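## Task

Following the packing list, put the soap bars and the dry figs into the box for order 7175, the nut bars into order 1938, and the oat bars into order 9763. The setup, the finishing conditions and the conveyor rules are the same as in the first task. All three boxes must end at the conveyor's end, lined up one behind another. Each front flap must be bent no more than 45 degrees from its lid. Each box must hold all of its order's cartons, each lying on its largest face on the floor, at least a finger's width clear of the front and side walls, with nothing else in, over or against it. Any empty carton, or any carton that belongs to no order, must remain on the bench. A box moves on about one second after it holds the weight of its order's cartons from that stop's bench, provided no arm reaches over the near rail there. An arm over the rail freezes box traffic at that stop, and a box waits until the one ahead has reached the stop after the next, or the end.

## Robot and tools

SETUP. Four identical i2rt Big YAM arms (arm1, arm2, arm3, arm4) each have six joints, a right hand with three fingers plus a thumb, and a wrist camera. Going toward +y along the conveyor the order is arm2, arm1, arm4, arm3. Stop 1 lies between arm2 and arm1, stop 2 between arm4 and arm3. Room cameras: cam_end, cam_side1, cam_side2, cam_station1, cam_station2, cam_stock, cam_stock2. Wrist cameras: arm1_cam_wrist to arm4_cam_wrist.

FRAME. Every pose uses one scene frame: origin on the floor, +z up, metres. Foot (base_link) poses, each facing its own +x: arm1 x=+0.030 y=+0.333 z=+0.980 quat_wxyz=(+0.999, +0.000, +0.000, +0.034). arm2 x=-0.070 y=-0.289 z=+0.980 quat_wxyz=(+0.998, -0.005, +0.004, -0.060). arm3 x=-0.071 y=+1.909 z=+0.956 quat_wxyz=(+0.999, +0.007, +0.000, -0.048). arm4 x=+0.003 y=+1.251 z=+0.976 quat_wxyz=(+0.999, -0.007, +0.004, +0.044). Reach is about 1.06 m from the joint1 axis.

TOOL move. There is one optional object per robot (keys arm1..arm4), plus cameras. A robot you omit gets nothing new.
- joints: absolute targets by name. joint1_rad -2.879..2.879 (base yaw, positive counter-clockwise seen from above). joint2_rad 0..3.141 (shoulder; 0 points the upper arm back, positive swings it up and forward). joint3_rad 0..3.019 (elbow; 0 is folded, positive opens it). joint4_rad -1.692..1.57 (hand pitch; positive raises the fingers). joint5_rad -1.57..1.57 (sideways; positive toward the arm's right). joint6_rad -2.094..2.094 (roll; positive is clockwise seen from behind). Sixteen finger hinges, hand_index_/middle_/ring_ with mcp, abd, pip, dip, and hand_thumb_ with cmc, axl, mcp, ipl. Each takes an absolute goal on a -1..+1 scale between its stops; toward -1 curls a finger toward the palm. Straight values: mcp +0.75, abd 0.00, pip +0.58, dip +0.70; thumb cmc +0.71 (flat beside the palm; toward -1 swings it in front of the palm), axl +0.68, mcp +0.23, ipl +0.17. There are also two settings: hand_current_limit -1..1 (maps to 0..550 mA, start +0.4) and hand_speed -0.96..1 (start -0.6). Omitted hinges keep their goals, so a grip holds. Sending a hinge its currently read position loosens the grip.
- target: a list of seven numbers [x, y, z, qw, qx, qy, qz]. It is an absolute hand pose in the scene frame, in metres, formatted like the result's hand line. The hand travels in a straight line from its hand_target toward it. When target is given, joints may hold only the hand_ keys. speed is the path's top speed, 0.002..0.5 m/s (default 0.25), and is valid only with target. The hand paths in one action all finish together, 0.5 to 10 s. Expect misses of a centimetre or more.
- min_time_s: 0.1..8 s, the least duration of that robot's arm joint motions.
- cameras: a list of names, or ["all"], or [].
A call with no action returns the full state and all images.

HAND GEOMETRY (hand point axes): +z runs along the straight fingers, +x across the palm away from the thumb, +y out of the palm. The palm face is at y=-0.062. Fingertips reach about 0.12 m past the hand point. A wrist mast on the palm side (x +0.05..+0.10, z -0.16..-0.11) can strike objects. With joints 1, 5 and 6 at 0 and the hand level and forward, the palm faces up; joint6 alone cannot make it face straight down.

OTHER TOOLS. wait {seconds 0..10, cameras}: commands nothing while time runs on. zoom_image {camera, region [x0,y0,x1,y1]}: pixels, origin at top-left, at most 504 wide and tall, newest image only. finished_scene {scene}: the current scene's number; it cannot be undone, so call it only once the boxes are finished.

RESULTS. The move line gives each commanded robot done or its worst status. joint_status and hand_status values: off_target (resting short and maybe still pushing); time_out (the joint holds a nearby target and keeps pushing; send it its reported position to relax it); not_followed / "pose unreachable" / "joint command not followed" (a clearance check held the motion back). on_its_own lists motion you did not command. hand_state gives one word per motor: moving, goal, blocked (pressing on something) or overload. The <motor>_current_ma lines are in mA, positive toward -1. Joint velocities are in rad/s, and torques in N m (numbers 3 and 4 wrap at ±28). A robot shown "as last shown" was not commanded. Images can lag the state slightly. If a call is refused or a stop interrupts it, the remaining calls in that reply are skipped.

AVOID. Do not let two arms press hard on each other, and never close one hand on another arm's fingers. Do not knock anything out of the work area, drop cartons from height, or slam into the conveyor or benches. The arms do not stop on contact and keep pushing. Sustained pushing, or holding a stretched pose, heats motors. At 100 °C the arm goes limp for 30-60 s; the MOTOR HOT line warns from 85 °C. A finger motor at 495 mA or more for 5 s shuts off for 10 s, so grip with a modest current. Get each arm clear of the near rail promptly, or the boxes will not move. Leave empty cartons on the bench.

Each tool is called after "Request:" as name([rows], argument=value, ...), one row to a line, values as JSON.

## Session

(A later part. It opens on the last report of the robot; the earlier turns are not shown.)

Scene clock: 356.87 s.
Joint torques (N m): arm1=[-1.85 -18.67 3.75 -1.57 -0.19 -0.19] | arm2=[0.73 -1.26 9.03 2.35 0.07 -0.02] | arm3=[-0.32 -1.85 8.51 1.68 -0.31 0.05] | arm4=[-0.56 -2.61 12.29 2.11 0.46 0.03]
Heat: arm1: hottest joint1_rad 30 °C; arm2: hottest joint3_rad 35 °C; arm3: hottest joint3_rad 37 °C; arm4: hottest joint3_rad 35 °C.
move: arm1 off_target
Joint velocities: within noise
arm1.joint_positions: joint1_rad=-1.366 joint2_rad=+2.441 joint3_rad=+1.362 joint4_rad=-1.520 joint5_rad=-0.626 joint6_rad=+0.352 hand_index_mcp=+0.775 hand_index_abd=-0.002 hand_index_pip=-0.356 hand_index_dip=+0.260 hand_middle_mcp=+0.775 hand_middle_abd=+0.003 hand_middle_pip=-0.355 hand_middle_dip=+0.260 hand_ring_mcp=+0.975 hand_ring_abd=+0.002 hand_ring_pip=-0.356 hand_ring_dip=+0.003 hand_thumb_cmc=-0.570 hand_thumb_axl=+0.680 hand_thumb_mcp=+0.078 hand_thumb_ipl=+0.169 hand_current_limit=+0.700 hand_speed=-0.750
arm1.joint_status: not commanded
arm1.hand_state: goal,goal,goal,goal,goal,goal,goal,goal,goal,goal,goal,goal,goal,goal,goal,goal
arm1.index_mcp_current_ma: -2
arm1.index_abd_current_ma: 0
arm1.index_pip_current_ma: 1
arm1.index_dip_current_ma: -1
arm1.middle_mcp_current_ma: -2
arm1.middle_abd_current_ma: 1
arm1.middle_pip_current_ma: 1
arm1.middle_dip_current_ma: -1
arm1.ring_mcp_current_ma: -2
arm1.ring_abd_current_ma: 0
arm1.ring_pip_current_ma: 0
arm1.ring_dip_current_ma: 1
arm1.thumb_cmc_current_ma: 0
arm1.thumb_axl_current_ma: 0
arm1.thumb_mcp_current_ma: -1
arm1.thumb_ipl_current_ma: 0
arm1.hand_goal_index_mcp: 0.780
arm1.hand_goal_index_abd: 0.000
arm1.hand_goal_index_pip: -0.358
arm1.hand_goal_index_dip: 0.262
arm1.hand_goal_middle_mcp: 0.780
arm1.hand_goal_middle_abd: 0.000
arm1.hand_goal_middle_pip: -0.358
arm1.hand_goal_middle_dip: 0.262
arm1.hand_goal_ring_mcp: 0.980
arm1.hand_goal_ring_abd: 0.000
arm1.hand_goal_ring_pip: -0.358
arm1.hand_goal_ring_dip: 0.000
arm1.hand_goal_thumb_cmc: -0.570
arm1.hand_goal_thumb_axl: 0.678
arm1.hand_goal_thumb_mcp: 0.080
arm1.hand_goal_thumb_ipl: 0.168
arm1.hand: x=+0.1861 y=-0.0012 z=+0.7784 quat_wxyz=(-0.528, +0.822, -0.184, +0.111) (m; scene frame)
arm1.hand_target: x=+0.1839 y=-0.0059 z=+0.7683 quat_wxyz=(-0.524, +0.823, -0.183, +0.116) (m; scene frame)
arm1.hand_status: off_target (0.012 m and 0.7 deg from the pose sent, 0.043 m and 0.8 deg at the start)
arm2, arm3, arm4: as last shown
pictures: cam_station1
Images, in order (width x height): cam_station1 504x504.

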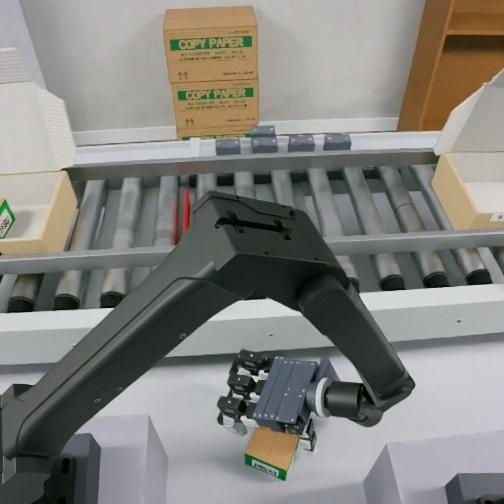

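Close the grip.

Request:
move(arm1={"joints":{"hand_index_mcp":0.67,"hand_middle_mcp":0.67,"hand_thumb_mcp":0.0}}, cameras=["cam_station1"])

Request:
zoom_image(camera="cam_station1", region=[180, 290, 420, 490])

Request:
move(arm1={"joints":{"hand_index_mcp":0.62,"hand_middle_mcp":0.62,"hand_thumb_mcp":-0.10}}, cameras=[])

Scene clock: 357.67 s.
Joint torques (N m): arm1=[-1.79 -18.67 3.74 -1.58 -0.21 -0.19] | arm2=[0.38 -1.26 8.95 2.43 0.09 -0.03] | arm3=[-0.56 -1.67 8.46 1.52 -0.25 0.05] | arm4=[-0.79 -2.67 12.27 2.09 0.46 0.04]
Heat: arm1: hottest joint1_rad 30 °C; arm2: hottest joint3_rad 35 °C; arm3: hottest joint3_rad 37 °C; arm4: hottest joint3_rad 35 °C.
move: arm1 done
Joint velocities: within noise
arm1.joint_positions: joint1_rad=-1.366 joint2_rad=+2.441 joint3_rad=+1.362 joint4_rad=-1.520 joint5_rad=-0.626 joint6_rad=+0.352 hand_index_mcp=+0.666 hand_index_abd=-0.002 hand_index_pip=-0.356 hand_index_dip=+0.260 hand_middle_mcp=+0.666 hand_middle_abd=+0.003 hand_middle_pip=-0.355 hand_middle_dip=+0.260 hand_ring_mcp=+0.975 hand_ring_abd=+0.002 hand_ring_pip=-0.356 hand_ring_dip=+0.003 hand_thumb_cmc=-0.570 hand_thumb_axl=+0.680 hand_thumb_mcp=+0.002 hand_thumb_ipl=+0.169 hand_current_limit=+0.700 hand_speed=-0.750
arm1.joint_status: all done
arm1.hand_state: goal,goal,goal,goal,goal,goal,goal,goal,goal,goal,goal,goal,goal,goal,goal,goal
arm1.index_mcp_current_ma: -2
arm1.index_abd_current_ma: 0
arm1.index_pip_current_ma: 0
arm1.index_dip_current_ma: -1
arm1.middle_mcp_current_ma: -2
arm1.middle_abd_current_ma: 1
arm1.middle_pip_current_ma: 1
arm1.middle_dip_current_ma: -1
arm1.ring_mcp_current_ma: -2
arm1.ring_abd_current_ma: 0
arm1.ring_pip_current_ma: 0
arm1.ring_dip_current_ma: 1
arm1.thumb_cmc_current_ma: 0
arm1.thumb_axl_current_ma: 0
arm1.thumb_mcp_current_ma: 0
arm1.thumb_ipl_current_ma: 0
arm1.hand_goal_index_mcp: 0.670
arm1.hand_goal_index_abd: 0.000
arm1.hand_goal_index_pip: -0.358
arm1.hand_goal_index_dip: 0.262
arm1.hand_goal_middle_mcp: 0.670
arm1.hand_goal_middle_abd: 0.000
arm1.hand_goal_middle_pip: -0.358
arm1.hand_goal_middle_dip: 0.262
arm1.hand_goal_ring_mcp: 0.980
arm1.hand_goal_ring_abd: 0.000
arm1.hand_goal_ring_pip: -0.358
arm1.hand_goal_ring_dip: 0.000
arm1.hand_goal_thumb_cmc: -0.570
arm1.hand_goal_thumb_axl: 0.678
arm1.hand_goal_thumb_mcp: 0.000
arm1.hand_goal_thumb_ipl: 0.168
arm1.hand: x=+0.1861 y=-0.0012 z=+0.7784 quat_wxyz=(-0.528, +0.822, -0.184, +0.111) (m; scene frame)
arm1.hand_target: x=+0.1839 y=-0.0059 z=+0.7683 quat_wxyz=(-0.524, +0.823, -0.183, +0.116) (m; scene frame)
arm1.hand_status: not commanded
arm2, arm3, arm4: as last shown
pictures: cam_station1
Images, in order (width x height): cam_station1 504x504.

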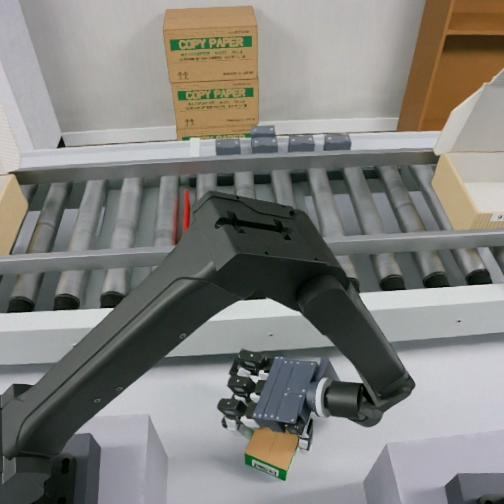

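Scaled by 2.100 from the camera's 504x504 image, which has a finer 720x720 frame.

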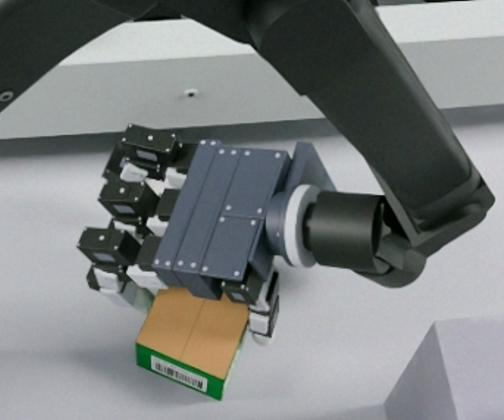

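Scene clock: 358.23 s.
Joint torques (N m): arm1=[-1.73 -18.61 3.73 -1.54 -0.19 -0.19] | arm2=[0.38 -0.91 9.03 2.41 0.09 -0.03] | arm3=[-0.5 -1.67 8.46 1.61 -0.26 0.1] | arm4=[-0.79 -2.61 12.29 2.07 0.47 0.04]
Heat: arm1: hottest joint1_rad 30 °C; arm2: hottest joint3_rad 35 °C; arm3: hottest joint3_rad 37 °C; arm4: hottest joint3_rad 35 °C.
move: arm1 off_target
Joint velocities: within noise
arm1.joint_positions: joint1_rad=-1.366 joint2_rad=+2.441 joint3_rad=+1.362 joint4_rad=-1.520 joint5_rad=-0.626 joint6_rad=+0.352 hand_index_mcp=+0.642 hand_index_abd=-0.002 hand_index_pip=-0.350 hand_index_dip=+0.261 hand_middle_mcp=+0.626 hand_middle_abd=+0.003 hand_middle_pip=-0.352 hand_middle_dip=+0.261 hand_ring_mcp=+0.975 hand_ring_abd=+0.002 hand_ring_pip=-0.356 hand_ring_dip=+0.003 hand_thumb_cmc=-0.570 hand_thumb_axl=+0.678 hand_thumb_mcp=-0.037 hand_thumb_ipl=+0.177 hand_current_limit=+0.700 hand_speed=-0.750
arm1.joint_status: hand_index_mcp off_target (ended at +0.642, target +0.620); hand_thumb_mcp off_target (ended at -0.037, target -0.100); the others done
arm1.hand_state: blocked,goal,goal,goal,goal,goal,goal,goal,goal,goal,goal,goal,goal,goal,blocked,goal
arm1.index_mcp_current_ma: 21
arm1.index_abd_current_ma: 0
arm1.index_pip_current_ma: 4
arm1.index_dip_current_ma: 0
arm1.middle_mcp_current_ma: 3
arm1.middle_abd_current_ma: 1
arm1.middle_pip_current_ma: 2
arm1.middle_dip_current_ma: 0
arm1.ring_mcp_current_ma: -2
arm1.ring_abd_current_ma: 0
arm1.ring_pip_current_ma: 0
arm1.ring_dip_current_ma: 1
arm1.thumb_cmc_current_ma: 0
arm1.thumb_axl_current_ma: 0
arm1.thumb_mcp_current_ma: 163
arm1.thumb_ipl_current_ma: 8
arm1.hand_goal_index_mcp: 0.620
arm1.hand_goal_index_abd: 0.000
arm1.hand_goal_index_pip: -0.358
arm1.hand_goal_index_dip: 0.262
arm1.hand_goal_middle_mcp: 0.620
arm1.hand_goal_middle_abd: 0.000
arm1.hand_goal_middle_pip: -0.358
arm1.hand_goal_middle_dip: 0.262
arm1.hand_goal_ring_mcp: 0.980
arm1.hand_goal_ring_abd: 0.000
arm1.hand_goal_ring_pip: -0.358
arm1.hand_goal_ring_dip: 0.000
arm1.hand_goal_thumb_cmc: -0.570
arm1.hand_goal_thumb_axl: 0.678
arm1.hand_goal_thumb_mcp: -0.100
arm1.hand_goal_thumb_ipl: 0.168
arm1.hand: x=+0.1860 y=-0.0012 z=+0.7784 quat_wxyz=(-0.528, +0.822, -0.184, +0.111) (m; scene frame)
arm1.hand_target: x=+0.1840 y=-0.0059 z=+0.7683 quat_wxyz=(-0.524, +0.823, -0.183, +0.116) (m; scene frame)
arm1.hand_status: not commanded
arm2, arm3, arm4: as last shown
pictures: none
No camera images: "cameras" was empty.

Request:
move(arm1={"joints":{"hand_index_mcp":0.57,"hand_middle_mcp":0.56,"hand_thumb_mcp":-0.20}}, cameras=[])

Request:
move(arm1={"joints":{"hand_index_mcp":0.54,"hand_middle_mcp":0.53,"hand_thumb_mcp":-0.23}}, cameras=["cam_station1"])

Request:
zoom_image(camera="cam_station1", region=[180, 290, 420, 490])

Scene clock: 359.80 s.
Joint torques (N m): arm1=[-1.73 -18.96 3.78 -1.59 -0.19 -0.19] | arm2=[0.5 -1.14 9.07 2.44 0.08 -0.03] | arm3=[-0.15 -2.61 8.49 1.54 -0.28 0.07] | arm4=[-0.67 -2.61 12.25 2.04 0.45 0.04]
Heat: arm1: hottest joint1_rad 30 °C; arm2: hottest joint3_rad 35 °C; arm3: hottest joint3_rad 37 °C; arm4: hottest joint3_rad 35 °C.
move: arm1 off_target
Joint velocities: within noise
arm1.joint_positions: joint1_rad=-1.367 joint2_rad=+2.441 joint3_rad=+1.362 joint4_rad=-1.520 joint5_rad=-0.626 joint6_rad=+0.352 hand_index_mcp=+0.638 hand_index_abd=-0.002 hand_index_pip=-0.344 hand_index_dip=+0.262 hand_middle_mcp=+0.620 hand_middle_abd=+0.003 hand_middle_pip=-0.345 hand_middle_dip=+0.262 hand_ring_mcp=+0.975 hand_ring_abd=+0.002 hand_ring_pip=-0.356 hand_ring_dip=+0.003 hand_thumb_cmc=-0.570 hand_thumb_axl=+0.677 hand_thumb_mcp=-0.049 hand_thumb_ipl=+0.188 hand_current_limit=+0.700 hand_speed=-0.750
arm1.joint_status: hand_index_mcp off_target (ended at +0.638, target +0.570); hand_middle_mcp off_target (ended at +0.620, target +0.560); hand_thumb_mcp off_target (ended at -0.049, target -0.200)
arm1.hand_state: blocked,goal,goal,goal,blocked,goal,goal,goal,goal,goal,goal,goal,goal,goal,blocked,goal
arm1.index_mcp_current_ma: 134
arm1.index_abd_current_ma: 0
arm1.index_pip_current_ma: 9
arm1.index_dip_current_ma: 0
arm1.middle_mcp_current_ma: 110
arm1.middle_abd_current_ma: 1
arm1.middle_pip_current_ma: 8
arm1.middle_dip_current_ma: 0
arm1.ring_mcp_current_ma: -2
arm1.ring_abd_current_ma: 0
arm1.ring_pip_current_ma: 0
arm1.ring_dip_current_ma: 1
arm1.thumb_cmc_current_ma: 0
arm1.thumb_axl_current_ma: 0
arm1.thumb_mcp_current_ma: 467
arm1.thumb_ipl_current_ma: 26
arm1.hand_goal_index_mcp: 0.570
arm1.hand_goal_index_abd: 0.000
arm1.hand_goal_index_pip: -0.358
arm1.hand_goal_index_dip: 0.262
arm1.hand_goal_middle_mcp: 0.560
arm1.hand_goal_middle_abd: 0.000
arm1.hand_goal_middle_pip: -0.358
arm1.hand_goal_middle_dip: 0.262
arm1.hand_goal_ring_mcp: 0.980
arm1.hand_goal_ring_abd: 0.000
arm1.hand_goal_ring_pip: -0.358
arm1.hand_goal_ring_dip: 0.000
arm1.hand_goal_thumb_cmc: -0.570
arm1.hand_goal_thumb_axl: 0.678
arm1.hand_goal_thumb_mcp: -0.200
arm1.hand_goal_thumb_ipl: 0.168
arm1.hand: x=+0.1858 y=-0.0013 z=+0.7784 quat_wxyz=(-0.528, +0.822, -0.184, +0.111) (m; scene frame)
arm1.hand_target: x=+0.1839 y=-0.0059 z=+0.7683 quat_wxyz=(-0.524, +0.823, -0.183, +0.116) (m; scene frame)
arm1.hand_status: not commanded
arm2, arm4: as last shown
arm3.joint_positions: joint1_rad=+0.261 joint2_rad=+0.846 joint3_rad=+1.000 joint4_rad=-1.445 joint5_rad=+0.003 joint6_rad=-0.007 hand_index_mcp=+0.691 hand_index_abd=+0.002 hand_index_pip=-0.358 hand_index_dip=+0.264 hand_middle_mcp=+0.692 hand_middle_abd=-0.002 hand_middle_pip=-0.355 hand_middle_dip=+0.265 hand_ring_mcp=+0.974 hand_ring_abd=+0.001 hand_ring_pip=+0.897 hand_ring_dip=+0.897 hand_thumb_cmc=-0.571 hand_thumb_axl=+0.680 hand_thumb_mcp=+0.007 hand_thumb_ipl=+0.169 hand_current_limit=+0.700 hand_speed=-0.750
arm3.joint_status: not commanded
arm3.hand_state: goal,goal,goal,goal,goal,goal,goal,goal,goal,goal,goal,goal,goal,goal,goal,goal
arm3.index_mcp_current_ma: 1
arm3.index_abd_current_ma: 1
arm3.index_pip_current_ma: 0
arm3.index_dip_current_ma: 1
arm3.middle_mcp_current_ma: 1
arm3.middle_abd_current_ma: -1
arm3.middle_pip_current_ma: 2
arm3.middle_dip_current_ma: 2
arm3.ring_mcp_current_ma: -6
arm3.ring_abd_current_ma: 0
arm3.ring_pip_current_ma: -2
arm3.ring_dip_current_ma: -2
arm3.thumb_cmc_current_ma: 0
arm3.thumb_axl_current_ma: 1
arm3.thumb_mcp_current_ma: -2
arm3.thumb_ipl_current_ma: 1
arm3.hand_goal_index_mcp: 0.690
arm3.hand_goal_index_abd: 0.000
arm3.hand_goal_index_pip: -0.358
arm3.hand_goal_index_dip: 0.262
arm3.hand_goal_middle_mcp: 0.690
arm3.hand_goal_middle_abd: 0.000
arm3.hand_goal_middle_pip: -0.358
arm3.hand_goal_middle_dip: 0.262
arm3.hand_goal_ring_mcp: 0.980
arm3.hand_goal_ring_abd: 0.000
arm3.hand_goal_ring_pip: 0.900
arm3.hand_goal_ring_dip: 0.900
arm3.hand_goal_thumb_cmc: -0.570
arm3.hand_goal_thumb_axl: 0.678
arm3.hand_goal_thumb_mcp: 0.010
arm3.hand_goal_thumb_ipl: 0.168
arm3.hand: x=+0.2771 y=+1.9394 z=+1.2597 quat_wxyz=(+0.087, +0.638, +0.757, +0.111) (m; scene frame)
arm3.hand_target: x=+0.2785 y=+1.9427 z=+1.2636 quat_wxyz=(+0.092, +0.636, +0.756, +0.120) (m; scene frame)
arm3.hand_status: not commanded
pictures: none
No camera images: "cameras" was empty.

Scene clock: 360.23 s.
Joint torques (N m): arm1=[-1.79 -18.73 3.73 -1.59 -0.18 -0.19] | arm2=[0.56 -1.26 9.07 2.35 0.09 -0.03] | arm3=[-0.26 -1.67 8.35 1.55 -0.29 0.04] | arm4=[-0.79 -2.55 12.29 2.07 0.46 0.03]
Heat: arm1: hottest joint1_rad 30 °C; arm2: hottest joint3_rad 35 °C; arm3: hottest joint3_rad 37 °C; arm4: hottest joint3_rad 35 °C.
move: arm1 off_target
Joint velocities: within noise
arm1.joint_positions: joint1_rad=-1.367 joint2_rad=+2.441 joint3_rad=+1.362 joint4_rad=-1.520 joint5_rad=-0.626 joint6_rad=+0.352 hand_index_mcp=+0.633 hand_index_abd=-0.002 hand_index_pip=-0.341 hand_index_dip=+0.263 hand_middle_mcp=+0.615 hand_middle_abd=+0.003 hand_middle_pip=-0.342 hand_middle_dip=+0.262 hand_ring_mcp=+0.975 hand_ring_abd=+0.002 hand_ring_pip=-0.356 hand_ring_dip=+0.003 hand_thumb_cmc=-0.570 hand_thumb_axl=+0.677 hand_thumb_mcp=-0.049 hand_thumb_ipl=+0.189 hand_current_limit=+0.700 hand_speed=-0.750
arm1.joint_status: hand_index_mcp off_target (ended at +0.633, target +0.540); hand_middle_mcp off_target (ended at +0.615, target +0.530); hand_thumb_mcp off_target (ended at -0.049, target -0.230)
arm1.hand_state: blocked,goal,goal,goal,blocked,goal,goal,goal,goal,goal,goal,goal,goal,goal,blocked,blocked
arm1.index_mcp_current_ma: 225
arm1.index_abd_current_ma: 0
arm1.index_pip_current_ma: 12
arm1.index_dip_current_ma: 0
arm1.middle_mcp_current_ma: 194
arm1.middle_abd_current_ma: 1
arm1.middle_pip_current_ma: 12
arm1.middle_dip_current_ma: 0
arm1.ring_mcp_current_ma: -2
arm1.ring_abd_current_ma: 0
arm1.ring_pip_current_ma: 0
arm1.ring_dip_current_ma: 1
arm1.thumb_cmc_current_ma: 0
arm1.thumb_axl_current_ma: 0
arm1.thumb_mcp_current_ma: 468
arm1.thumb_ipl_current_ma: 30
arm1.hand_goal_index_mcp: 0.540
arm1.hand_goal_index_abd: 0.000
arm1.hand_goal_index_pip: -0.358
arm1.hand_goal_index_dip: 0.262
arm1.hand_goal_middle_mcp: 0.530
arm1.hand_goal_middle_abd: 0.000
arm1.hand_goal_middle_pip: -0.358
arm1.hand_goal_middle_dip: 0.262
arm1.hand_goal_ring_mcp: 0.980
arm1.hand_goal_ring_abd: 0.000
arm1.hand_goal_ring_pip: -0.358
arm1.hand_goal_ring_dip: 0.000
arm1.hand_goal_thumb_cmc: -0.570
arm1.hand_goal_thumb_axl: 0.678
arm1.hand_goal_thumb_mcp: -0.230
arm1.hand_goal_thumb_ipl: 0.168
arm1.hand: x=+0.1859 y=-0.0012 z=+0.7785 quat_wxyz=(-0.528, +0.822, -0.185, +0.112) (m; scene frame)
arm1.hand_target: x=+0.1839 y=-0.0059 z=+0.7682 quat_wxyz=(-0.524, +0.823, -0.183, +0.116) (m; scene frame)
arm1.hand_status: not commanded
arm2, arm3: as last shown
arm4.joint_positions: joint1_rad=-0.183 joint2_rad=+0.834 joint3_rad=+1.122 joint4_rad=-1.528 joint5_rad=+0.351 joint6_rad=-0.209 hand_index_mcp=+0.780 hand_index_abd=-0.002 hand_index_pip=-0.355 hand_index_dip=+0.265 hand_middle_mcp=+0.780 hand_middle_abd=-0.001 hand_middle_pip=-0.355 hand_middle_dip=+0.266 hand_ring_mcp=+0.973 hand_ring_abd=+0.000 hand_ring_pip=+0.896 hand_ring_dip=+0.897 hand_thumb_cmc=-0.571 hand_thumb_axl=+0.679 hand_thumb_mcp=+0.086 hand_thumb_ipl=+0.169 hand_current_limit=+0.700 hand_speed=-0.750
arm4.joint_status: not commanded
arm4.hand_state: goal,goal,goal,goal,goal,goal,goal,goal,goal,goal,goal,goal,goal,goal,goal,goal
arm4.index_mcp_current_ma: 0
arm4.index_abd_current_ma: -4
arm4.index_pip_current_ma: 9
arm4.index_dip_current_ma: 10
arm4.middle_mcp_current_ma: 0
arm4.middle_abd_current_ma: -3
arm4.middle_pip_current_ma: 8
arm4.middle_dip_current_ma: 12
arm4.ring_mcp_current_ma: -25
arm4.ring_abd_current_ma: 1
arm4.ring_pip_current_ma: -12
arm4.ring_dip_current_ma: -8
arm4.thumb_cmc_current_ma: -3
arm4.thumb_axl_current_ma: 5
arm4.thumb_mcp_current_ma: -19
arm4.thumb_ipl_current_ma: 4
arm4.hand_goal_index_mcp: 0.780
arm4.hand_goal_index_abd: 0.000
arm4.hand_goal_index_pip: -0.358
arm4.hand_goal_index_dip: 0.262
arm4.hand_goal_middle_mcp: 0.780
arm4.hand_goal_middle_abd: 0.000
arm4.hand_goal_middle_pip: -0.358
arm4.hand_goal_middle_dip: 0.262
arm4.hand_goal_ring_mcp: 0.980
arm4.hand_goal_ring_abd: 0.000
arm4.hand_goal_ring_pip: 0.900
arm4.hand_goal_ring_dip: 0.900
arm4.hand_goal_thumb_cmc: -0.570
arm4.hand_goal_thumb_axl: 0.678
arm4.hand_goal_thumb_mcp: 0.090
arm4.hand_goal_thumb_ipl: 0.168
arm4.hand: x=+0.3417 y=+1.1598 z=+1.3455 quat_wxyz=(+0.235, +0.666, +0.706, -0.051) (m; scene frame)
arm4.hand_target: x=+0.3433 y=+1.1570 z=+1.3695 quat_wxyz=(+0.258, +0.666, +0.699, -0.037) (m; scene frame)
arm4.hand_status: not commanded
pictures: cam_station1
Images, in order (width x height): cam_station1 504x504.

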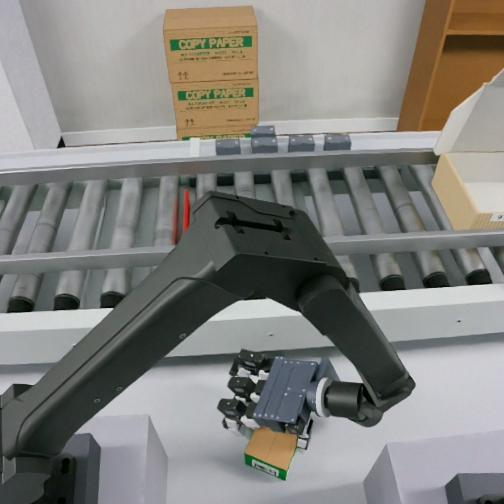

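Scaled by 2.100 from the camera's 504x504 image, which has a finer 720x720 frame.

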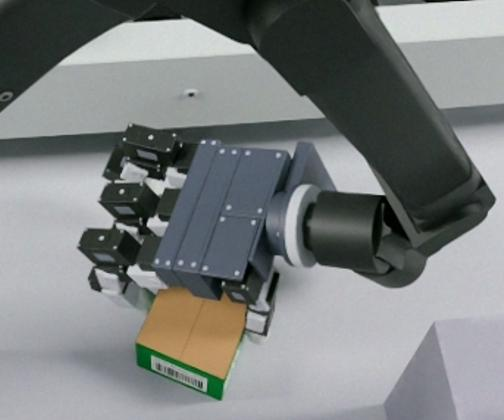

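Request:
move(arm1={"target":[0.186,0.0,0.88,-0.5246,0.8234,-0.1825,0.1163],"speed":0.1}, cameras=["cam_station1"])

Request:
zoom_image(camera="cam_station1", region=[180, 290, 420, 490])

Request:
move(arm1={"target":[0.2,0.03,0.985,-0.5246,0.8234,-0.1825,0.1163],"speed":0.12}, cameras=["cam_station1","cam_stock"])

Scene clock: 362.17 s.
Joint torques (N m): arm1=[-1.03 -20.78 3.17 -3.04 -0.48 -0.11] | arm2=[0.38 -1.2 8.99 2.41 0.08 -0.02] | arm3=[-0.32 -1.49 8.57 1.66 -0.26 0.11] | arm4=[-0.62 -2.61 12.29 2.06 0.46 0.03]
Heat: arm1: hottest joint1_rad 30 °C; arm2: hottest joint3_rad 35 °C; arm3: hottest joint3_rad 37 °C; arm4: hottest joint3_rad 35 °C.
move: arm1 done
Joint velocities: within noise
arm1.joint_positions: joint1_rad=-1.367 joint2_rad=+2.218 joint3_rad=+1.292 joint4_rad=-1.640 joint5_rad=-0.627 joint6_rad=+0.349 hand_index_mcp=+0.619 hand_index_abd=-0.002 hand_index_pip=-0.323 hand_index_dip=+0.282 hand_middle_mcp=+0.596 hand_middle_abd=+0.002 hand_middle_pip=-0.322 hand_middle_dip=+0.279 hand_ring_mcp=+0.975 hand_ring_abd=+0.002 hand_ring_pip=-0.356 hand_ring_dip=+0.003 hand_thumb_cmc=-0.562 hand_thumb_axl=+0.679 hand_thumb_mcp=-0.056 hand_thumb_ipl=+0.192 hand_current_limit=+0.700 hand_speed=-0.750
arm1.joint_status: not commanded
arm1.hand_state: blocked,goal,blocked,goal,blocked,goal,blocked,goal,goal,goal,goal,goal,goal,goal,blocked,blocked
arm1.index_mcp_current_ma: 171
arm1.index_abd_current_ma: 0
arm1.index_pip_current_ma: 41
arm1.index_dip_current_ma: 16
arm1.middle_mcp_current_ma: 128
arm1.middle_abd_current_ma: 0
arm1.middle_pip_current_ma: 43
arm1.middle_dip_current_ma: 13
arm1.ring_mcp_current_ma: -2
arm1.ring_abd_current_ma: 0
arm1.ring_pip_current_ma: 0
arm1.ring_dip_current_ma: 1
arm1.thumb_cmc_current_ma: 4
arm1.thumb_axl_current_ma: 0
arm1.thumb_mcp_current_ma: 467
arm1.thumb_ipl_current_ma: 36
arm1.hand_goal_index_mcp: 0.540
arm1.hand_goal_index_abd: 0.000
arm1.hand_goal_index_pip: -0.358
arm1.hand_goal_index_dip: 0.262
arm1.hand_goal_middle_mcp: 0.530
arm1.hand_goal_middle_abd: 0.000
arm1.hand_goal_middle_pip: -0.358
arm1.hand_goal_middle_dip: 0.262
arm1.hand_goal_ring_mcp: 0.980
arm1.hand_goal_ring_abd: 0.000
arm1.hand_goal_ring_pip: -0.358
arm1.hand_goal_ring_dip: 0.000
arm1.hand_goal_thumb_cmc: -0.570
arm1.hand_goal_thumb_axl: 0.678
arm1.hand_goal_thumb_mcp: -0.230
arm1.hand_goal_thumb_ipl: 0.168
arm1.hand: x=+0.1874 y=-0.0058 z=+0.8730 quat_wxyz=(-0.515, +0.830, -0.179, +0.119) (m; scene frame)
arm1.hand_target: x=+0.1860 y=-0.0001 z=+0.8799 quat_wxyz=(-0.524, +0.823, -0.183, +0.116) (m; scene frame)
arm1.hand_status: done (0.009 m and 1.4 deg from the pose sent, 0.102 m and 0.7 deg at the start)
arm2, arm3, arm4: as last shown
pictures: cam_station1
Images, in order (width x height): cam_station1 504x504.

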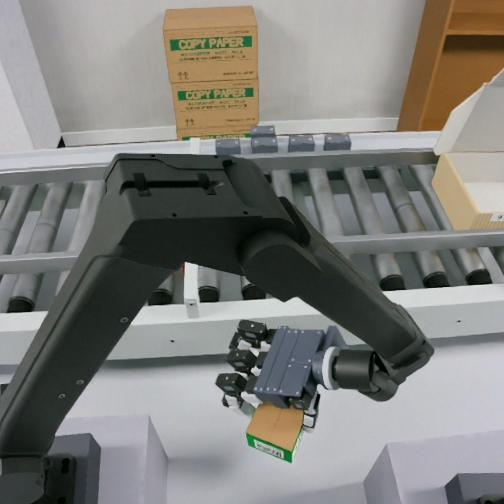

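Scaled by 2.100 from the camera's 504x504 image, which has a finer 720x720 frame.

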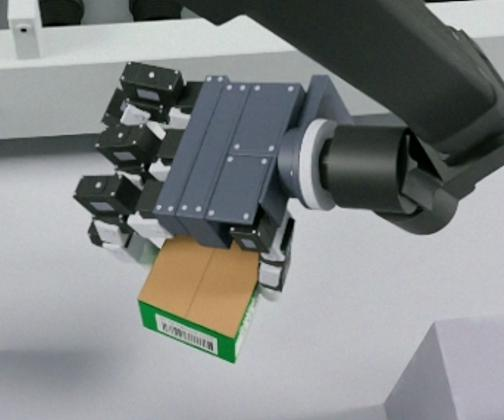

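Scene clock: 363.93 s.
Joint torques (N m): arm1=[-0.26 -17.49 4.36 -2.61 -0.61 0.03] | arm2=[0.32 -1.38 9.01 2.45 0.07 -0.05] | arm3=[-0.67 -2.14 8.54 1.63 -0.27 0.08] | arm4=[-0.79 -2.49 12.31 2.09 0.46 0.04]
Heat: arm1: hottest joint1_rad 30 °C; arm2: hottest joint3_rad 35 °C; arm3: hottest joint3_rad 37 °C; arm4: hottest joint3_rad 35 °C.
move: arm1 off_target
Joint velocities: within noise
arm1.joint_positions: joint1_rad=-1.318 joint2_rad=+1.894 joint3_rad=+1.154 joint4_rad=-1.685 joint5_rad=-0.676 joint6_rad=+0.448 hand_index_mcp=+0.619 hand_index_abd=-0.002 hand_index_pip=-0.322 hand_index_dip=+0.282 hand_middle_mcp=+0.596 hand_middle_abd=+0.002 hand_middle_pip=-0.322 hand_middle_dip=+0.279 hand_ring_mcp=+0.975 hand_ring_abd=+0.002 hand_ring_pip=-0.356 hand_ring_dip=+0.003 hand_thumb_cmc=-0.562 hand_thumb_axl=+0.679 hand_thumb_mcp=-0.056 hand_thumb_ipl=+0.192 hand_current_limit=+0.700 hand_speed=-0.750
arm1.joint_status: not commanded
arm1.hand_state: blocked,goal,blocked,goal,blocked,goal,blocked,goal,goal,goal,goal,goal,goal,goal,blocked,blocked
arm1.index_mcp_current_ma: 170
arm1.index_abd_current_ma: 0
arm1.index_pip_current_ma: 42
arm1.index_dip_current_ma: 16
arm1.middle_mcp_current_ma: 127
arm1.middle_abd_current_ma: 0
arm1.middle_pip_current_ma: 44
arm1.middle_dip_current_ma: 13
arm1.ring_mcp_current_ma: -2
arm1.ring_abd_current_ma: 0
arm1.ring_pip_current_ma: 0
arm1.ring_dip_current_ma: 1
arm1.thumb_cmc_current_ma: 4
arm1.thumb_axl_current_ma: 0
arm1.thumb_mcp_current_ma: 467
arm1.thumb_ipl_current_ma: 36
arm1.hand_goal_index_mcp: 0.540
arm1.hand_goal_index_abd: 0.000
arm1.hand_goal_index_pip: -0.358
arm1.hand_goal_index_dip: 0.262
arm1.hand_goal_middle_mcp: 0.530
arm1.hand_goal_middle_abd: 0.000
arm1.hand_goal_middle_pip: -0.358
arm1.hand_goal_middle_dip: 0.262
arm1.hand_goal_ring_mcp: 0.980
arm1.hand_goal_ring_abd: 0.000
arm1.hand_goal_ring_pip: -0.358
arm1.hand_goal_ring_dip: 0.000
arm1.hand_goal_thumb_cmc: -0.570
arm1.hand_goal_thumb_axl: 0.678
arm1.hand_goal_thumb_mcp: -0.230
arm1.hand_goal_thumb_ipl: 0.168
arm1.hand: x=+0.2001 y=+0.0228 z=+0.9791 quat_wxyz=(-0.476, +0.848, -0.192, +0.133) (m; scene frame)
arm1.hand_target: x=+0.2002 y=+0.0302 z=+0.9843 quat_wxyz=(-0.484, +0.843, -0.198, +0.125) (m; scene frame)
arm1.hand_status: off_target (0.009 m and 6.7 deg from the pose sent, 0.118 m and 1.4 deg at the start; a joint's target at an end of its range on 43 of 53 steps)
arm2.joint_positions: joint1_rad=-0.124 joint2_rad=+0.644 joint3_rad=+1.406 joint4_rad=-1.239 joint5_rad=+0.070 joint6_rad=+1.094 hand_index_mcp=+0.755 hand_index_abd=+0.000 hand_index_pip=+0.577 hand_index_dip=+0.696 hand_middle_mcp=+0.755 hand_middle_abd=+0.000 hand_middle_pip=+0.577 hand_middle_dip=+0.696 hand_ring_mcp=+0.755 hand_ring_abd=+0.000 hand_ring_pip=+0.577 hand_ring_dip=+0.696 hand_thumb_cmc=+0.715 hand_thumb_axl=+0.677 hand_thumb_mcp=+0.226 hand_thumb_ipl=+0.168 hand_current_limit=+0.400 hand_speed=-0.600
arm2.joint_status: not commanded
arm2.hand_state: goal,goal,overload,goal,goal,goal,goal,goal,goal,goal,goal,goal,goal,goal,goal,goal
arm2.index_mcp_current_ma: 0
arm2.index_abd_current_ma: 0
arm2.index_pip_current_ma: 0
arm2.index_dip_current_ma: 0
arm2.middle_mcp_current_ma: 0
arm2.middle_abd_current_ma: 0
arm2.middle_pip_current_ma: 0
arm2.middle_dip_current_ma: 0
arm2.ring_mcp_current_ma: 0
arm2.ring_abd_current_ma: 0
arm2.ring_pip_current_ma: 0
arm2.ring_dip_current_ma: 0
arm2.thumb_cmc_current_ma: 0
arm2.thumb_axl_current_ma: 0
arm2.thumb_mcp_current_ma: 0
arm2.thumb_ipl_current_ma: 0
arm2.hand_goal_index_mcp: 0.754
arm2.hand_goal_index_abd: 0.000
arm2.hand_goal_index_pip: 0.576
arm2.hand_goal_index_dip: 0.696
arm2.hand_goal_middle_mcp: 0.754
arm2.hand_goal_middle_abd: 0.000
arm2.hand_goal_middle_pip: 0.576
arm2.hand_goal_middle_dip: 0.696
arm2.hand_goal_ring_mcp: 0.754
arm2.hand_goal_ring_abd: 0.000
arm2.hand_goal_ring_pip: 0.576
arm2.hand_goal_ring_dip: 0.696
arm2.hand_goal_thumb_cmc: 0.714
arm2.hand_goal_thumb_axl: 0.678
arm2.hand_goal_thumb_mcp: 0.226
arm2.hand_goal_thumb_ipl: 0.168
arm2.hand: x=+0.1623 y=-0.4413 z=+1.5615 quat_wxyz=(+0.215, +0.851, +0.084, +0.472) (m; scene frame)
arm2.hand_target: x=+0.1589 y=-0.4403 z=+1.5764 quat_wxyz=(+0.220, +0.842, +0.083, +0.486) (m; scene frame)
arm2.hand_status: not commanded
arm3, arm4: as last shown
pictures: cam_station1, cam_stock
Images, in order (width x height): cam_station1 504x504, cam_stock 504x504.

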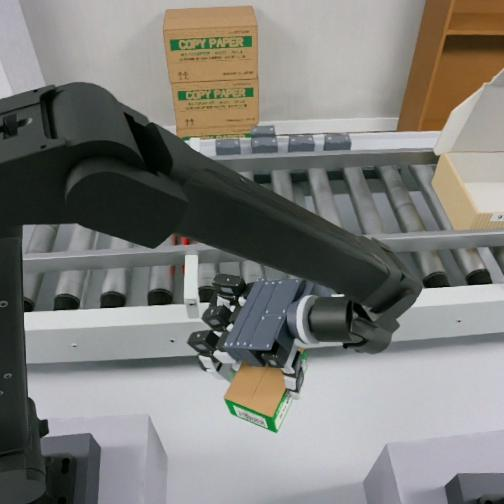

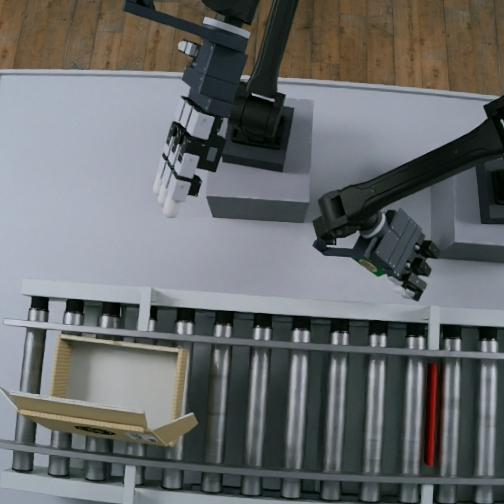

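Request:
move(arm1={"joints":{"joint1_rad":-1.0,"joint2_rad":1.6,"joint3_rad":1.25,"joint4_rad":-1.67,"joint5_rad":-0.3,"joint6_rad":0.05},"min_time_s":3}, cameras=["cam_station1","cam_station2"])

Request:
move(arm1={"joints":{"joint1_rad":-0.93,"joint2_rad":1.42,"joint3_rad":1.25,"joint4_rad":-1.6,"joint5_rad":-0.1,"joint6_rad":-0.1,"hand_ring_pip":0.9,"hand_ring_dip":0.9},"min_time_s":2.5}, cameras=["cam_station1","cam_stock"])

Scene clock: 367.70 s.
Joint torques (N m): arm1=[-0.38 -16.26 9.52 -0.64 -0.15 -0.27] | arm2=[0.38 -1.26 9.02 2.41 0.06 -0.05] | arm3=[-0.56 -1.96 8.38 1.55 -0.25 0.11] | arm4=[-0.62 -2.67 12.29 2.09 0.46 0.04]
Heat: arm1: hottest joint1_rad 30 °C; arm2: hottest joint3_rad 35 °C; arm3: hottest joint3_rad 37 °C; arm4: hottest joint3_rad 35 °C.
move: arm1 done
Joint velocities: within noise
arm1.joint_positions: joint1_rad=-1.007 joint2_rad=+1.614 joint3_rad=+1.206 joint4_rad=-1.680 joint5_rad=-0.303 joint6_rad=+0.063 hand_index_mcp=+0.619 hand_index_abd=-0.002 hand_index_pip=-0.317 hand_index_dip=+0.283 hand_middle_mcp=+0.596 hand_middle_abd=+0.002 hand_middle_pip=-0.318 hand_middle_dip=+0.280 hand_ring_mcp=+0.975 hand_ring_abd=+0.002 hand_ring_pip=-0.356 hand_ring_dip=+0.003 hand_thumb_cmc=-0.558 hand_thumb_axl=+0.681 hand_thumb_mcp=-0.062 hand_thumb_ipl=+0.193 hand_current_limit=+0.700 hand_speed=-0.750
arm1.joint_status: all done
arm1.hand_state: blocked,goal,blocked,blocked,blocked,goal,blocked,goal,goal,goal,goal,goal,goal,goal,blocked,blocked
arm1.index_mcp_current_ma: 170
arm1.index_abd_current_ma: 0
arm1.index_pip_current_ma: 54
arm1.index_dip_current_ma: 18
arm1.middle_mcp_current_ma: 127
arm1.middle_abd_current_ma: 0
arm1.middle_pip_current_ma: 50
arm1.middle_dip_current_ma: 14
arm1.ring_mcp_current_ma: -2
arm1.ring_abd_current_ma: 0
arm1.ring_pip_current_ma: 0
arm1.ring_dip_current_ma: 1
arm1.thumb_cmc_current_ma: 7
arm1.thumb_axl_current_ma: 1
arm1.thumb_mcp_current_ma: 468
arm1.thumb_ipl_current_ma: 38
arm1.hand_goal_index_mcp: 0.540
arm1.hand_goal_index_abd: 0.000
arm1.hand_goal_index_pip: -0.358
arm1.hand_goal_index_dip: 0.262
arm1.hand_goal_middle_mcp: 0.530
arm1.hand_goal_middle_abd: 0.000
arm1.hand_goal_middle_pip: -0.358
arm1.hand_goal_middle_dip: 0.262
arm1.hand_goal_ring_mcp: 0.980
arm1.hand_goal_ring_abd: 0.000
arm1.hand_goal_ring_pip: -0.358
arm1.hand_goal_ring_dip: 0.000
arm1.hand_goal_thumb_cmc: -0.570
arm1.hand_goal_thumb_axl: 0.678
arm1.hand_goal_thumb_mcp: -0.230
arm1.hand_goal_thumb_ipl: 0.168
arm1.hand: x=+0.2899 y=+0.0194 z=+1.0776 quat_wxyz=(-0.288, +0.928, +0.231, +0.051) (m; scene frame)
arm1.hand_target: x=+0.3052 y=+0.0045 z=+1.0965 quat_wxyz=(-0.257, +0.932, +0.248, +0.063) (m; scene frame)
arm1.hand_status: not commanded
arm2, arm3, arm4: as last shown
pictures: cam_station1, cam_station2
Images, in order (width x height): cam_station1 504x504, cam_station2 504x504.

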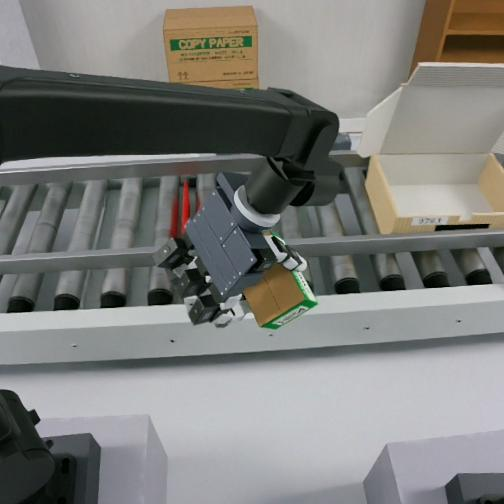

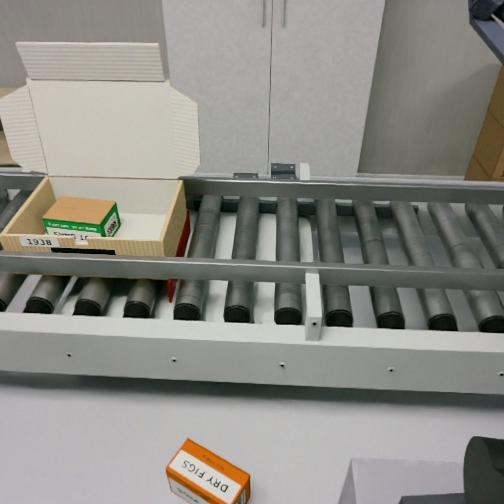

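Scene clock: 370.67 s.
Joint torques (N m): arm1=[0.03 -14.27 10.28 0.03 0.09 -0.23] | arm2=[0.56 -1.14 9.06 2.4 0.08 -0.02] | arm3=[-0.91 -1.9 8.43 1.48 -0.24 0.05] | arm4=[-0.85 -2.55 12.27 2.06 0.46 0.04]
Heat: arm1: hottest joint1_rad 30 °C; arm2: hottest joint3_rad 35 °C; arm3: hottest joint3_rad 37 °C; arm4: hottest joint3_rad 35 °C.
move: arm1 done
Joint velocities: within noise
arm1.joint_positions: joint1_rad=-0.939 joint2_rad=+1.435 joint3_rad=+1.206 joint4_rad=-1.613 joint5_rad=-0.103 joint6_rad=-0.088 hand_index_mcp=+0.619 hand_index_abd=-0.002 hand_index_pip=-0.314 hand_index_dip=+0.283 hand_middle_mcp=+0.596 hand_middle_abd=+0.002 hand_middle_pip=-0.316 hand_middle_dip=+0.280 hand_ring_mcp=+0.975 hand_ring_abd=+0.002 hand_ring_pip=+0.893 hand_ring_dip=+0.897 hand_thumb_cmc=-0.558 hand_thumb_axl=+0.681 hand_thumb_mcp=-0.065 hand_thumb_ipl=+0.193 hand_current_limit=+0.700 hand_speed=-0.750
arm1.joint_status: all done
arm1.hand_state: blocked,goal,blocked,blocked,blocked,goal,blocked,goal,goal,goal,goal,goal,goal,goal,blocked,blocked
arm1.index_mcp_current_ma: 170
arm1.index_abd_current_ma: 0
arm1.index_pip_current_ma: 59
arm1.index_dip_current_ma: 18
arm1.middle_mcp_current_ma: 127
arm1.middle_abd_current_ma: 0
arm1.middle_pip_current_ma: 55
arm1.middle_dip_current_ma: 15
arm1.ring_mcp_current_ma: -2
arm1.ring_abd_current_ma: 0
arm1.ring_pip_current_ma: -3
arm1.ring_dip_current_ma: -1
arm1.thumb_cmc_current_ma: 7
arm1.thumb_axl_current_ma: 1
arm1.thumb_mcp_current_ma: 467
arm1.thumb_ipl_current_ma: 40
arm1.hand_goal_index_mcp: 0.540
arm1.hand_goal_index_abd: 0.000
arm1.hand_goal_index_pip: -0.358
arm1.hand_goal_index_dip: 0.262
arm1.hand_goal_middle_mcp: 0.530
arm1.hand_goal_middle_abd: 0.000
arm1.hand_goal_middle_pip: -0.358
arm1.hand_goal_middle_dip: 0.262
arm1.hand_goal_ring_mcp: 0.980
arm1.hand_goal_ring_abd: 0.000
arm1.hand_goal_ring_pip: 0.900
arm1.hand_goal_ring_dip: 0.900
arm1.hand_goal_thumb_cmc: -0.570
arm1.hand_goal_thumb_axl: 0.678
arm1.hand_goal_thumb_mcp: -0.230
arm1.hand_goal_thumb_ipl: 0.168
arm1.hand: x=+0.3067 y=+0.0078 z=+1.1455 quat_wxyz=(-0.145, +0.916, +0.374, +0.008) (m; scene frame)
arm1.hand_target: x=+0.3216 y=-0.0029 z=+1.1701 quat_wxyz=(-0.110, +0.915, +0.387, +0.018) (m; scene frame)
arm1.hand_status: not commanded
arm2, arm3, arm4: as last shown
pictures: cam_station1, cam_stock
Images, in order (width x height): cam_station1 504x504, cam_stock 504x504.

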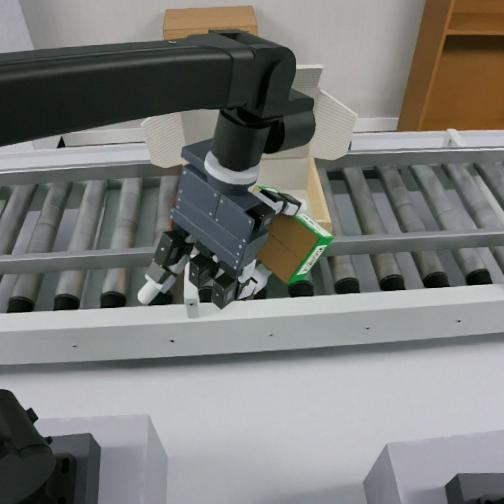

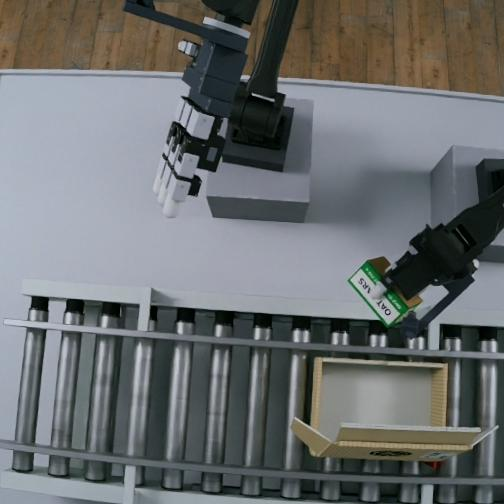

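Request:
move(arm1={"joints":{"joint1_rad":-0.72,"joint2_rad":1.3,"joint3_rad":1.3,"joint4_rad":-1.6,"joint5_rad":0.2,"joint6_rad":-0.4},"min_time_s":2.5}, cameras=["cam_station1","cam_stock","cam_side1","cam_side2"])

Request:
zoom_image(camera="cam_side1", region=[60, 50, 400, 390])

Scene clock: 374.20 s.
Joint torques (N m): arm1=[-0.38 -12.98 11.55 0.43 0.45 -0.12] | arm2=[0.38 -1.38 9.03 2.39 0.11 -0.03] | arm3=[-0.26 -2.37 8.23 1.62 -0.24 0.1] | arm4=[-0.67 -2.49 12.27 2.07 0.45 0.04]
Heat: arm1: hottest joint1_rad 30 °C; arm2: hottest joint3_rad 35 °C; arm3: hottest joint3_rad 37 °C; arm4: hottest joint3_rad 35 °C.
move: arm1 done
Joint velocities: within noise
arm1.joint_positions: joint1_rad=-0.728 joint2_rad=+1.316 joint3_rad=+1.244 joint4_rad=-1.613 joint5_rad=+0.197 joint6_rad=-0.394 hand_index_mcp=+0.619 hand_index_abd=-0.002 hand_index_pip=-0.314 hand_index_dip=+0.283 hand_middle_mcp=+0.596 hand_middle_abd=+0.002 hand_middle_pip=-0.315 hand_middle_dip=+0.281 hand_ring_mcp=+0.975 hand_ring_abd=+0.002 hand_ring_pip=+0.893 hand_ring_dip=+0.897 hand_thumb_cmc=-0.558 hand_thumb_axl=+0.681 hand_thumb_mcp=-0.065 hand_thumb_ipl=+0.194 hand_current_limit=+0.700 hand_speed=-0.750
arm1.joint_status: all done
arm1.hand_state: blocked,goal,blocked,blocked,blocked,goal,blocked,goal,goal,goal,goal,goal,goal,goal,blocked,blocked
arm1.index_mcp_current_ma: 170
arm1.index_abd_current_ma: 0
arm1.index_pip_current_ma: 60
arm1.index_dip_current_ma: 19
arm1.middle_mcp_current_ma: 127
arm1.middle_abd_current_ma: 0
arm1.middle_pip_current_ma: 56
arm1.middle_dip_current_ma: 15
arm1.ring_mcp_current_ma: -2
arm1.ring_abd_current_ma: 0
arm1.ring_pip_current_ma: -3
arm1.ring_dip_current_ma: -1
arm1.thumb_cmc_current_ma: 7
arm1.thumb_axl_current_ma: 1
arm1.thumb_mcp_current_ma: 468
arm1.thumb_ipl_current_ma: 40
arm1.hand_goal_index_mcp: 0.540
arm1.hand_goal_index_abd: 0.000
arm1.hand_goal_index_pip: -0.358
arm1.hand_goal_index_dip: 0.262
arm1.hand_goal_middle_mcp: 0.530
arm1.hand_goal_middle_abd: 0.000
arm1.hand_goal_middle_pip: -0.358
arm1.hand_goal_middle_dip: 0.262
arm1.hand_goal_ring_mcp: 0.980
arm1.hand_goal_ring_abd: 0.000
arm1.hand_goal_ring_pip: 0.900
arm1.hand_goal_ring_dip: 0.900
arm1.hand_goal_thumb_cmc: -0.570
arm1.hand_goal_thumb_axl: 0.678
arm1.hand_goal_thumb_mcp: -0.230
arm1.hand_goal_thumb_ipl: 0.168
arm1.hand: x=+0.3570 y=+0.0498 z=+1.2116 quat_wxyz=(-0.030, +0.786, +0.608, -0.109) (m; scene frame)
arm1.hand_target: x=+0.3722 y=+0.0426 z=+1.2445 quat_wxyz=(+0.011, +0.785, +0.611, -0.100) (m; scene frame)
arm1.hand_status: not commanded
arm2, arm3, arm4: as last shown
pictures: cam_side1, cam_side2, cam_station1, cam_stock
Images, in order (width x height): cam_side1 504x504, cam_side2 504x504, cam_station1 504x504, cam_stock 504x504.

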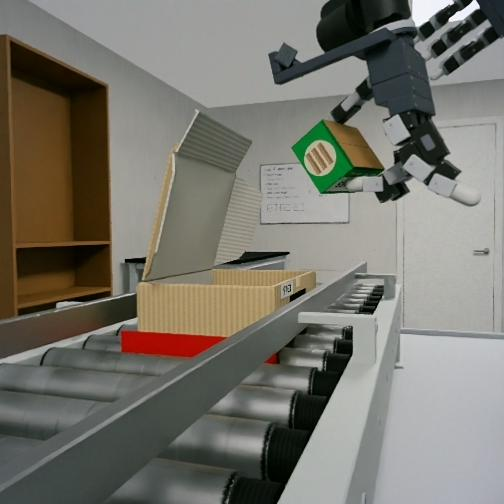

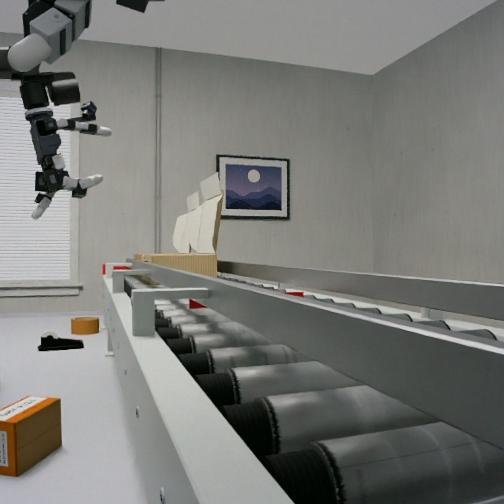

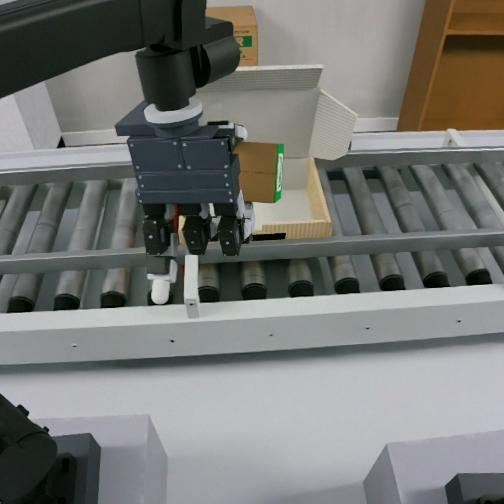

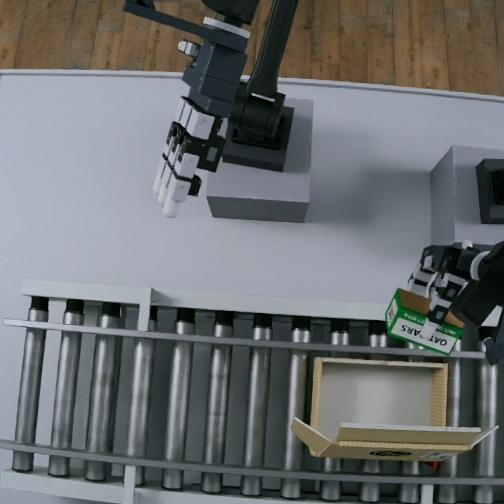

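Scaled by 1.482 from the camera's 504x504 image, which has a finer 720x720 frame.

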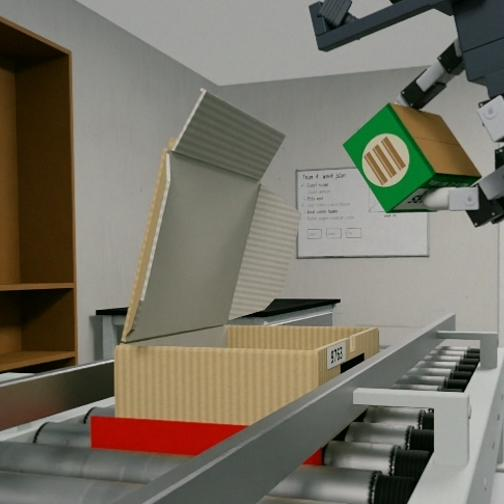

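Request:
move(arm1={"joints":{"joint1_rad":-0.25},"min_time_s":2}, arm2={"joints":{"joint1_rad":0.35,"joint2_rad":1.0,"joint3_rad":1.2,"joint4_rad":-0.65,"joint5_rad":0.5,"joint6_rad":0.0},"min_time_s":3}, cameras=["cam_station1","cam_stock","cam_side1"])

Scene clock: 381.20 s.
Joint torques (N m): arm1=[-0.32 -12.51 11.48 0.46 0.36 -0.11] | arm2=[1.2 -7.47 9.24 2.81 0.42 -0.05] | arm3=[-0.26 -1.61 8.39 1.55 -0.27 0.07] | arm4=[-0.79 -2.55 12.33 2.09 0.45 0.04]
Heat: arm1: hottest joint1_rad 30 °C; arm2: hottest joint3_rad 35 °C; arm3: hottest joint3_rad 37 °C; arm4: hottest joint3_rad 35 °C.
move: arm1 done; arm2 done
Joint velocities: within noise
arm1.joint_positions: joint1_rad=-0.256 joint2_rad=+1.316 joint3_rad=+1.244 joint4_rad=-1.613 joint5_rad=+0.199 joint6_rad=-0.396 hand_index_mcp=+0.619 hand_index_abd=-0.003 hand_index_pip=-0.314 hand_index_dip=+0.284 hand_middle_mcp=+0.596 hand_middle_abd=+0.002 hand_middle_pip=-0.315 hand_middle_dip=+0.281 hand_ring_mcp=+0.975 hand_ring_abd=+0.002 hand_ring_pip=+0.893 hand_ring_dip=+0.897 hand_thumb_cmc=-0.558 hand_thumb_axl=+0.681 hand_thumb_mcp=-0.066 hand_thumb_ipl=+0.194 hand_current_limit=+0.700 hand_speed=-0.750
arm1.joint_status: all done
arm1.hand_state: blocked,goal,blocked,blocked,blocked,goal,blocked,goal,goal,goal,goal,goal,goal,goal,blocked,blocked
arm1.index_mcp_current_ma: 170
arm1.index_abd_current_ma: 0
arm1.index_pip_current_ma: 60
arm1.index_dip_current_ma: 19
arm1.middle_mcp_current_ma: 127
arm1.middle_abd_current_ma: 0
arm1.middle_pip_current_ma: 57
arm1.middle_dip_current_ma: 15
arm1.ring_mcp_current_ma: -2
arm1.ring_abd_current_ma: 0
arm1.ring_pip_current_ma: -3
arm1.ring_dip_current_ma: -1
arm1.thumb_cmc_current_ma: 7
arm1.thumb_axl_current_ma: 1
arm1.thumb_mcp_current_ma: 468
arm1.thumb_ipl_current_ma: 40
arm1.hand_goal_index_mcp: 0.540
arm1.hand_goal_index_abd: 0.000
arm1.hand_goal_index_pip: -0.358
arm1.hand_goal_index_dip: 0.262
arm1.hand_goal_middle_mcp: 0.530
arm1.hand_goal_middle_abd: 0.000
arm1.hand_goal_middle_pip: -0.358
arm1.hand_goal_middle_dip: 0.262
arm1.hand_goal_ring_mcp: 0.980
arm1.hand_goal_ring_abd: 0.000
arm1.hand_goal_ring_pip: 0.900
arm1.hand_goal_ring_dip: 0.900
arm1.hand_goal_thumb_cmc: -0.570
arm1.hand_goal_thumb_axl: 0.678
arm1.hand_goal_thumb_mcp: -0.230
arm1.hand_goal_thumb_ipl: 0.168
arm1.hand: x=+0.4498 y=+0.2295 z=+1.2117 quat_wxyz=(-0.004, +0.621, +0.776, -0.114) (m; scene frame)
arm1.hand_target: x=+0.4663 y=+0.2288 z=+1.2446 quat_wxyz=(+0.034, +0.622, +0.777, -0.095) (m; scene frame)
arm1.hand_status: not commanded
arm2.joint_positions: joint1_rad=+0.340 joint2_rad=+0.995 joint3_rad=+1.195 joint4_rad=-0.673 joint5_rad=+0.496 joint6_rad=+0.009 hand_index_mcp=+0.760 hand_index_abd=+0.000 hand_index_pip=+0.577 hand_index_dip=+0.696 hand_middle_mcp=+0.761 hand_middle_abd=+0.001 hand_middle_pip=+0.577 hand_middle_dip=+0.696 hand_ring_mcp=+0.760 hand_ring_abd=+0.001 hand_ring_pip=+0.577 hand_ring_dip=+0.696 hand_thumb_cmc=+0.720 hand_thumb_axl=+0.677 hand_thumb_mcp=+0.226 hand_thumb_ipl=+0.168 hand_current_limit=+0.400 hand_speed=-0.600
arm2.joint_status: all done
arm2.hand_state: goal,goal,overload,goal,goal,goal,goal,goal,goal,goal,goal,goal,goal,goal,goal,goal
arm2.index_mcp_current_ma: 2
arm2.index_abd_current_ma: 0
arm2.index_pip_current_ma: 0
arm2.index_dip_current_ma: 0
arm2.middle_mcp_current_ma: 3
arm2.middle_abd_current_ma: 0
arm2.middle_pip_current_ma: 0
arm2.middle_dip_current_ma: 0
arm2.ring_mcp_current_ma: 3
arm2.ring_abd_current_ma: 0
arm2.ring_pip_current_ma: 0
arm2.ring_dip_current_ma: 0
arm2.thumb_cmc_current_ma: 2
arm2.thumb_axl_current_ma: 0
arm2.thumb_mcp_current_ma: 0
arm2.thumb_ipl_current_ma: 0
arm2.hand_goal_index_mcp: 0.754
arm2.hand_goal_index_abd: 0.000
arm2.hand_goal_index_pip: 0.576
arm2.hand_goal_index_dip: 0.696
arm2.hand_goal_middle_mcp: 0.754
arm2.hand_goal_middle_abd: 0.000
arm2.hand_goal_middle_pip: 0.576
arm2.hand_goal_middle_dip: 0.696
arm2.hand_goal_ring_mcp: 0.754
arm2.hand_goal_ring_abd: 0.000
arm2.hand_goal_ring_pip: 0.576
arm2.hand_goal_ring_dip: 0.696
arm2.hand_goal_thumb_cmc: 0.714
arm2.hand_goal_thumb_axl: 0.678
arm2.hand_goal_thumb_mcp: 0.226
arm2.hand_goal_thumb_ipl: 0.168
arm2.hand: x=+0.4229 y=-0.2808 z=+1.5144 quat_wxyz=(+0.480, +0.618, +0.566, +0.261) (m; scene frame)
arm2.hand_target: x=+0.4252 y=-0.2753 z=+1.5203 quat_wxyz=(+0.485, +0.612, +0.565, +0.268) (m; scene frame)
arm2.hand_status: not commanded
arm3, arm4: as last shown
pictures: cam_side1, cam_station1, cam_stock
Images, in order (width x height): cam_side1 504x504, cam_station1 504x504, cam_stock 504x504.

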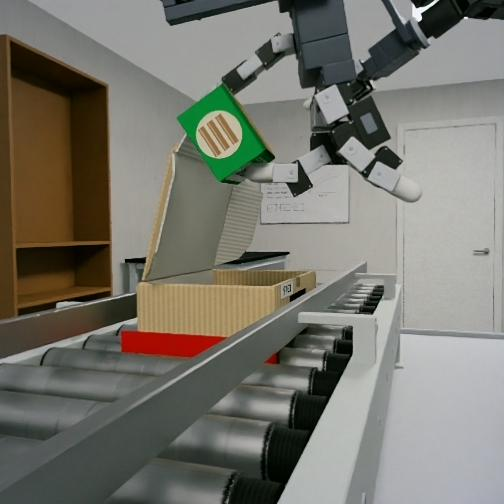

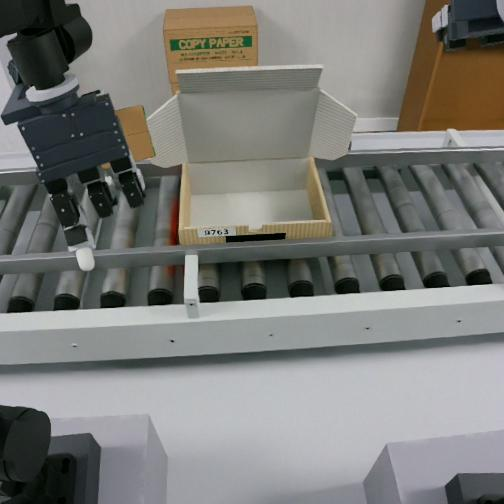

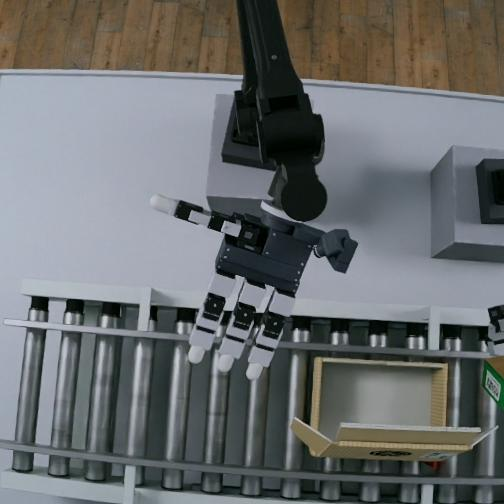

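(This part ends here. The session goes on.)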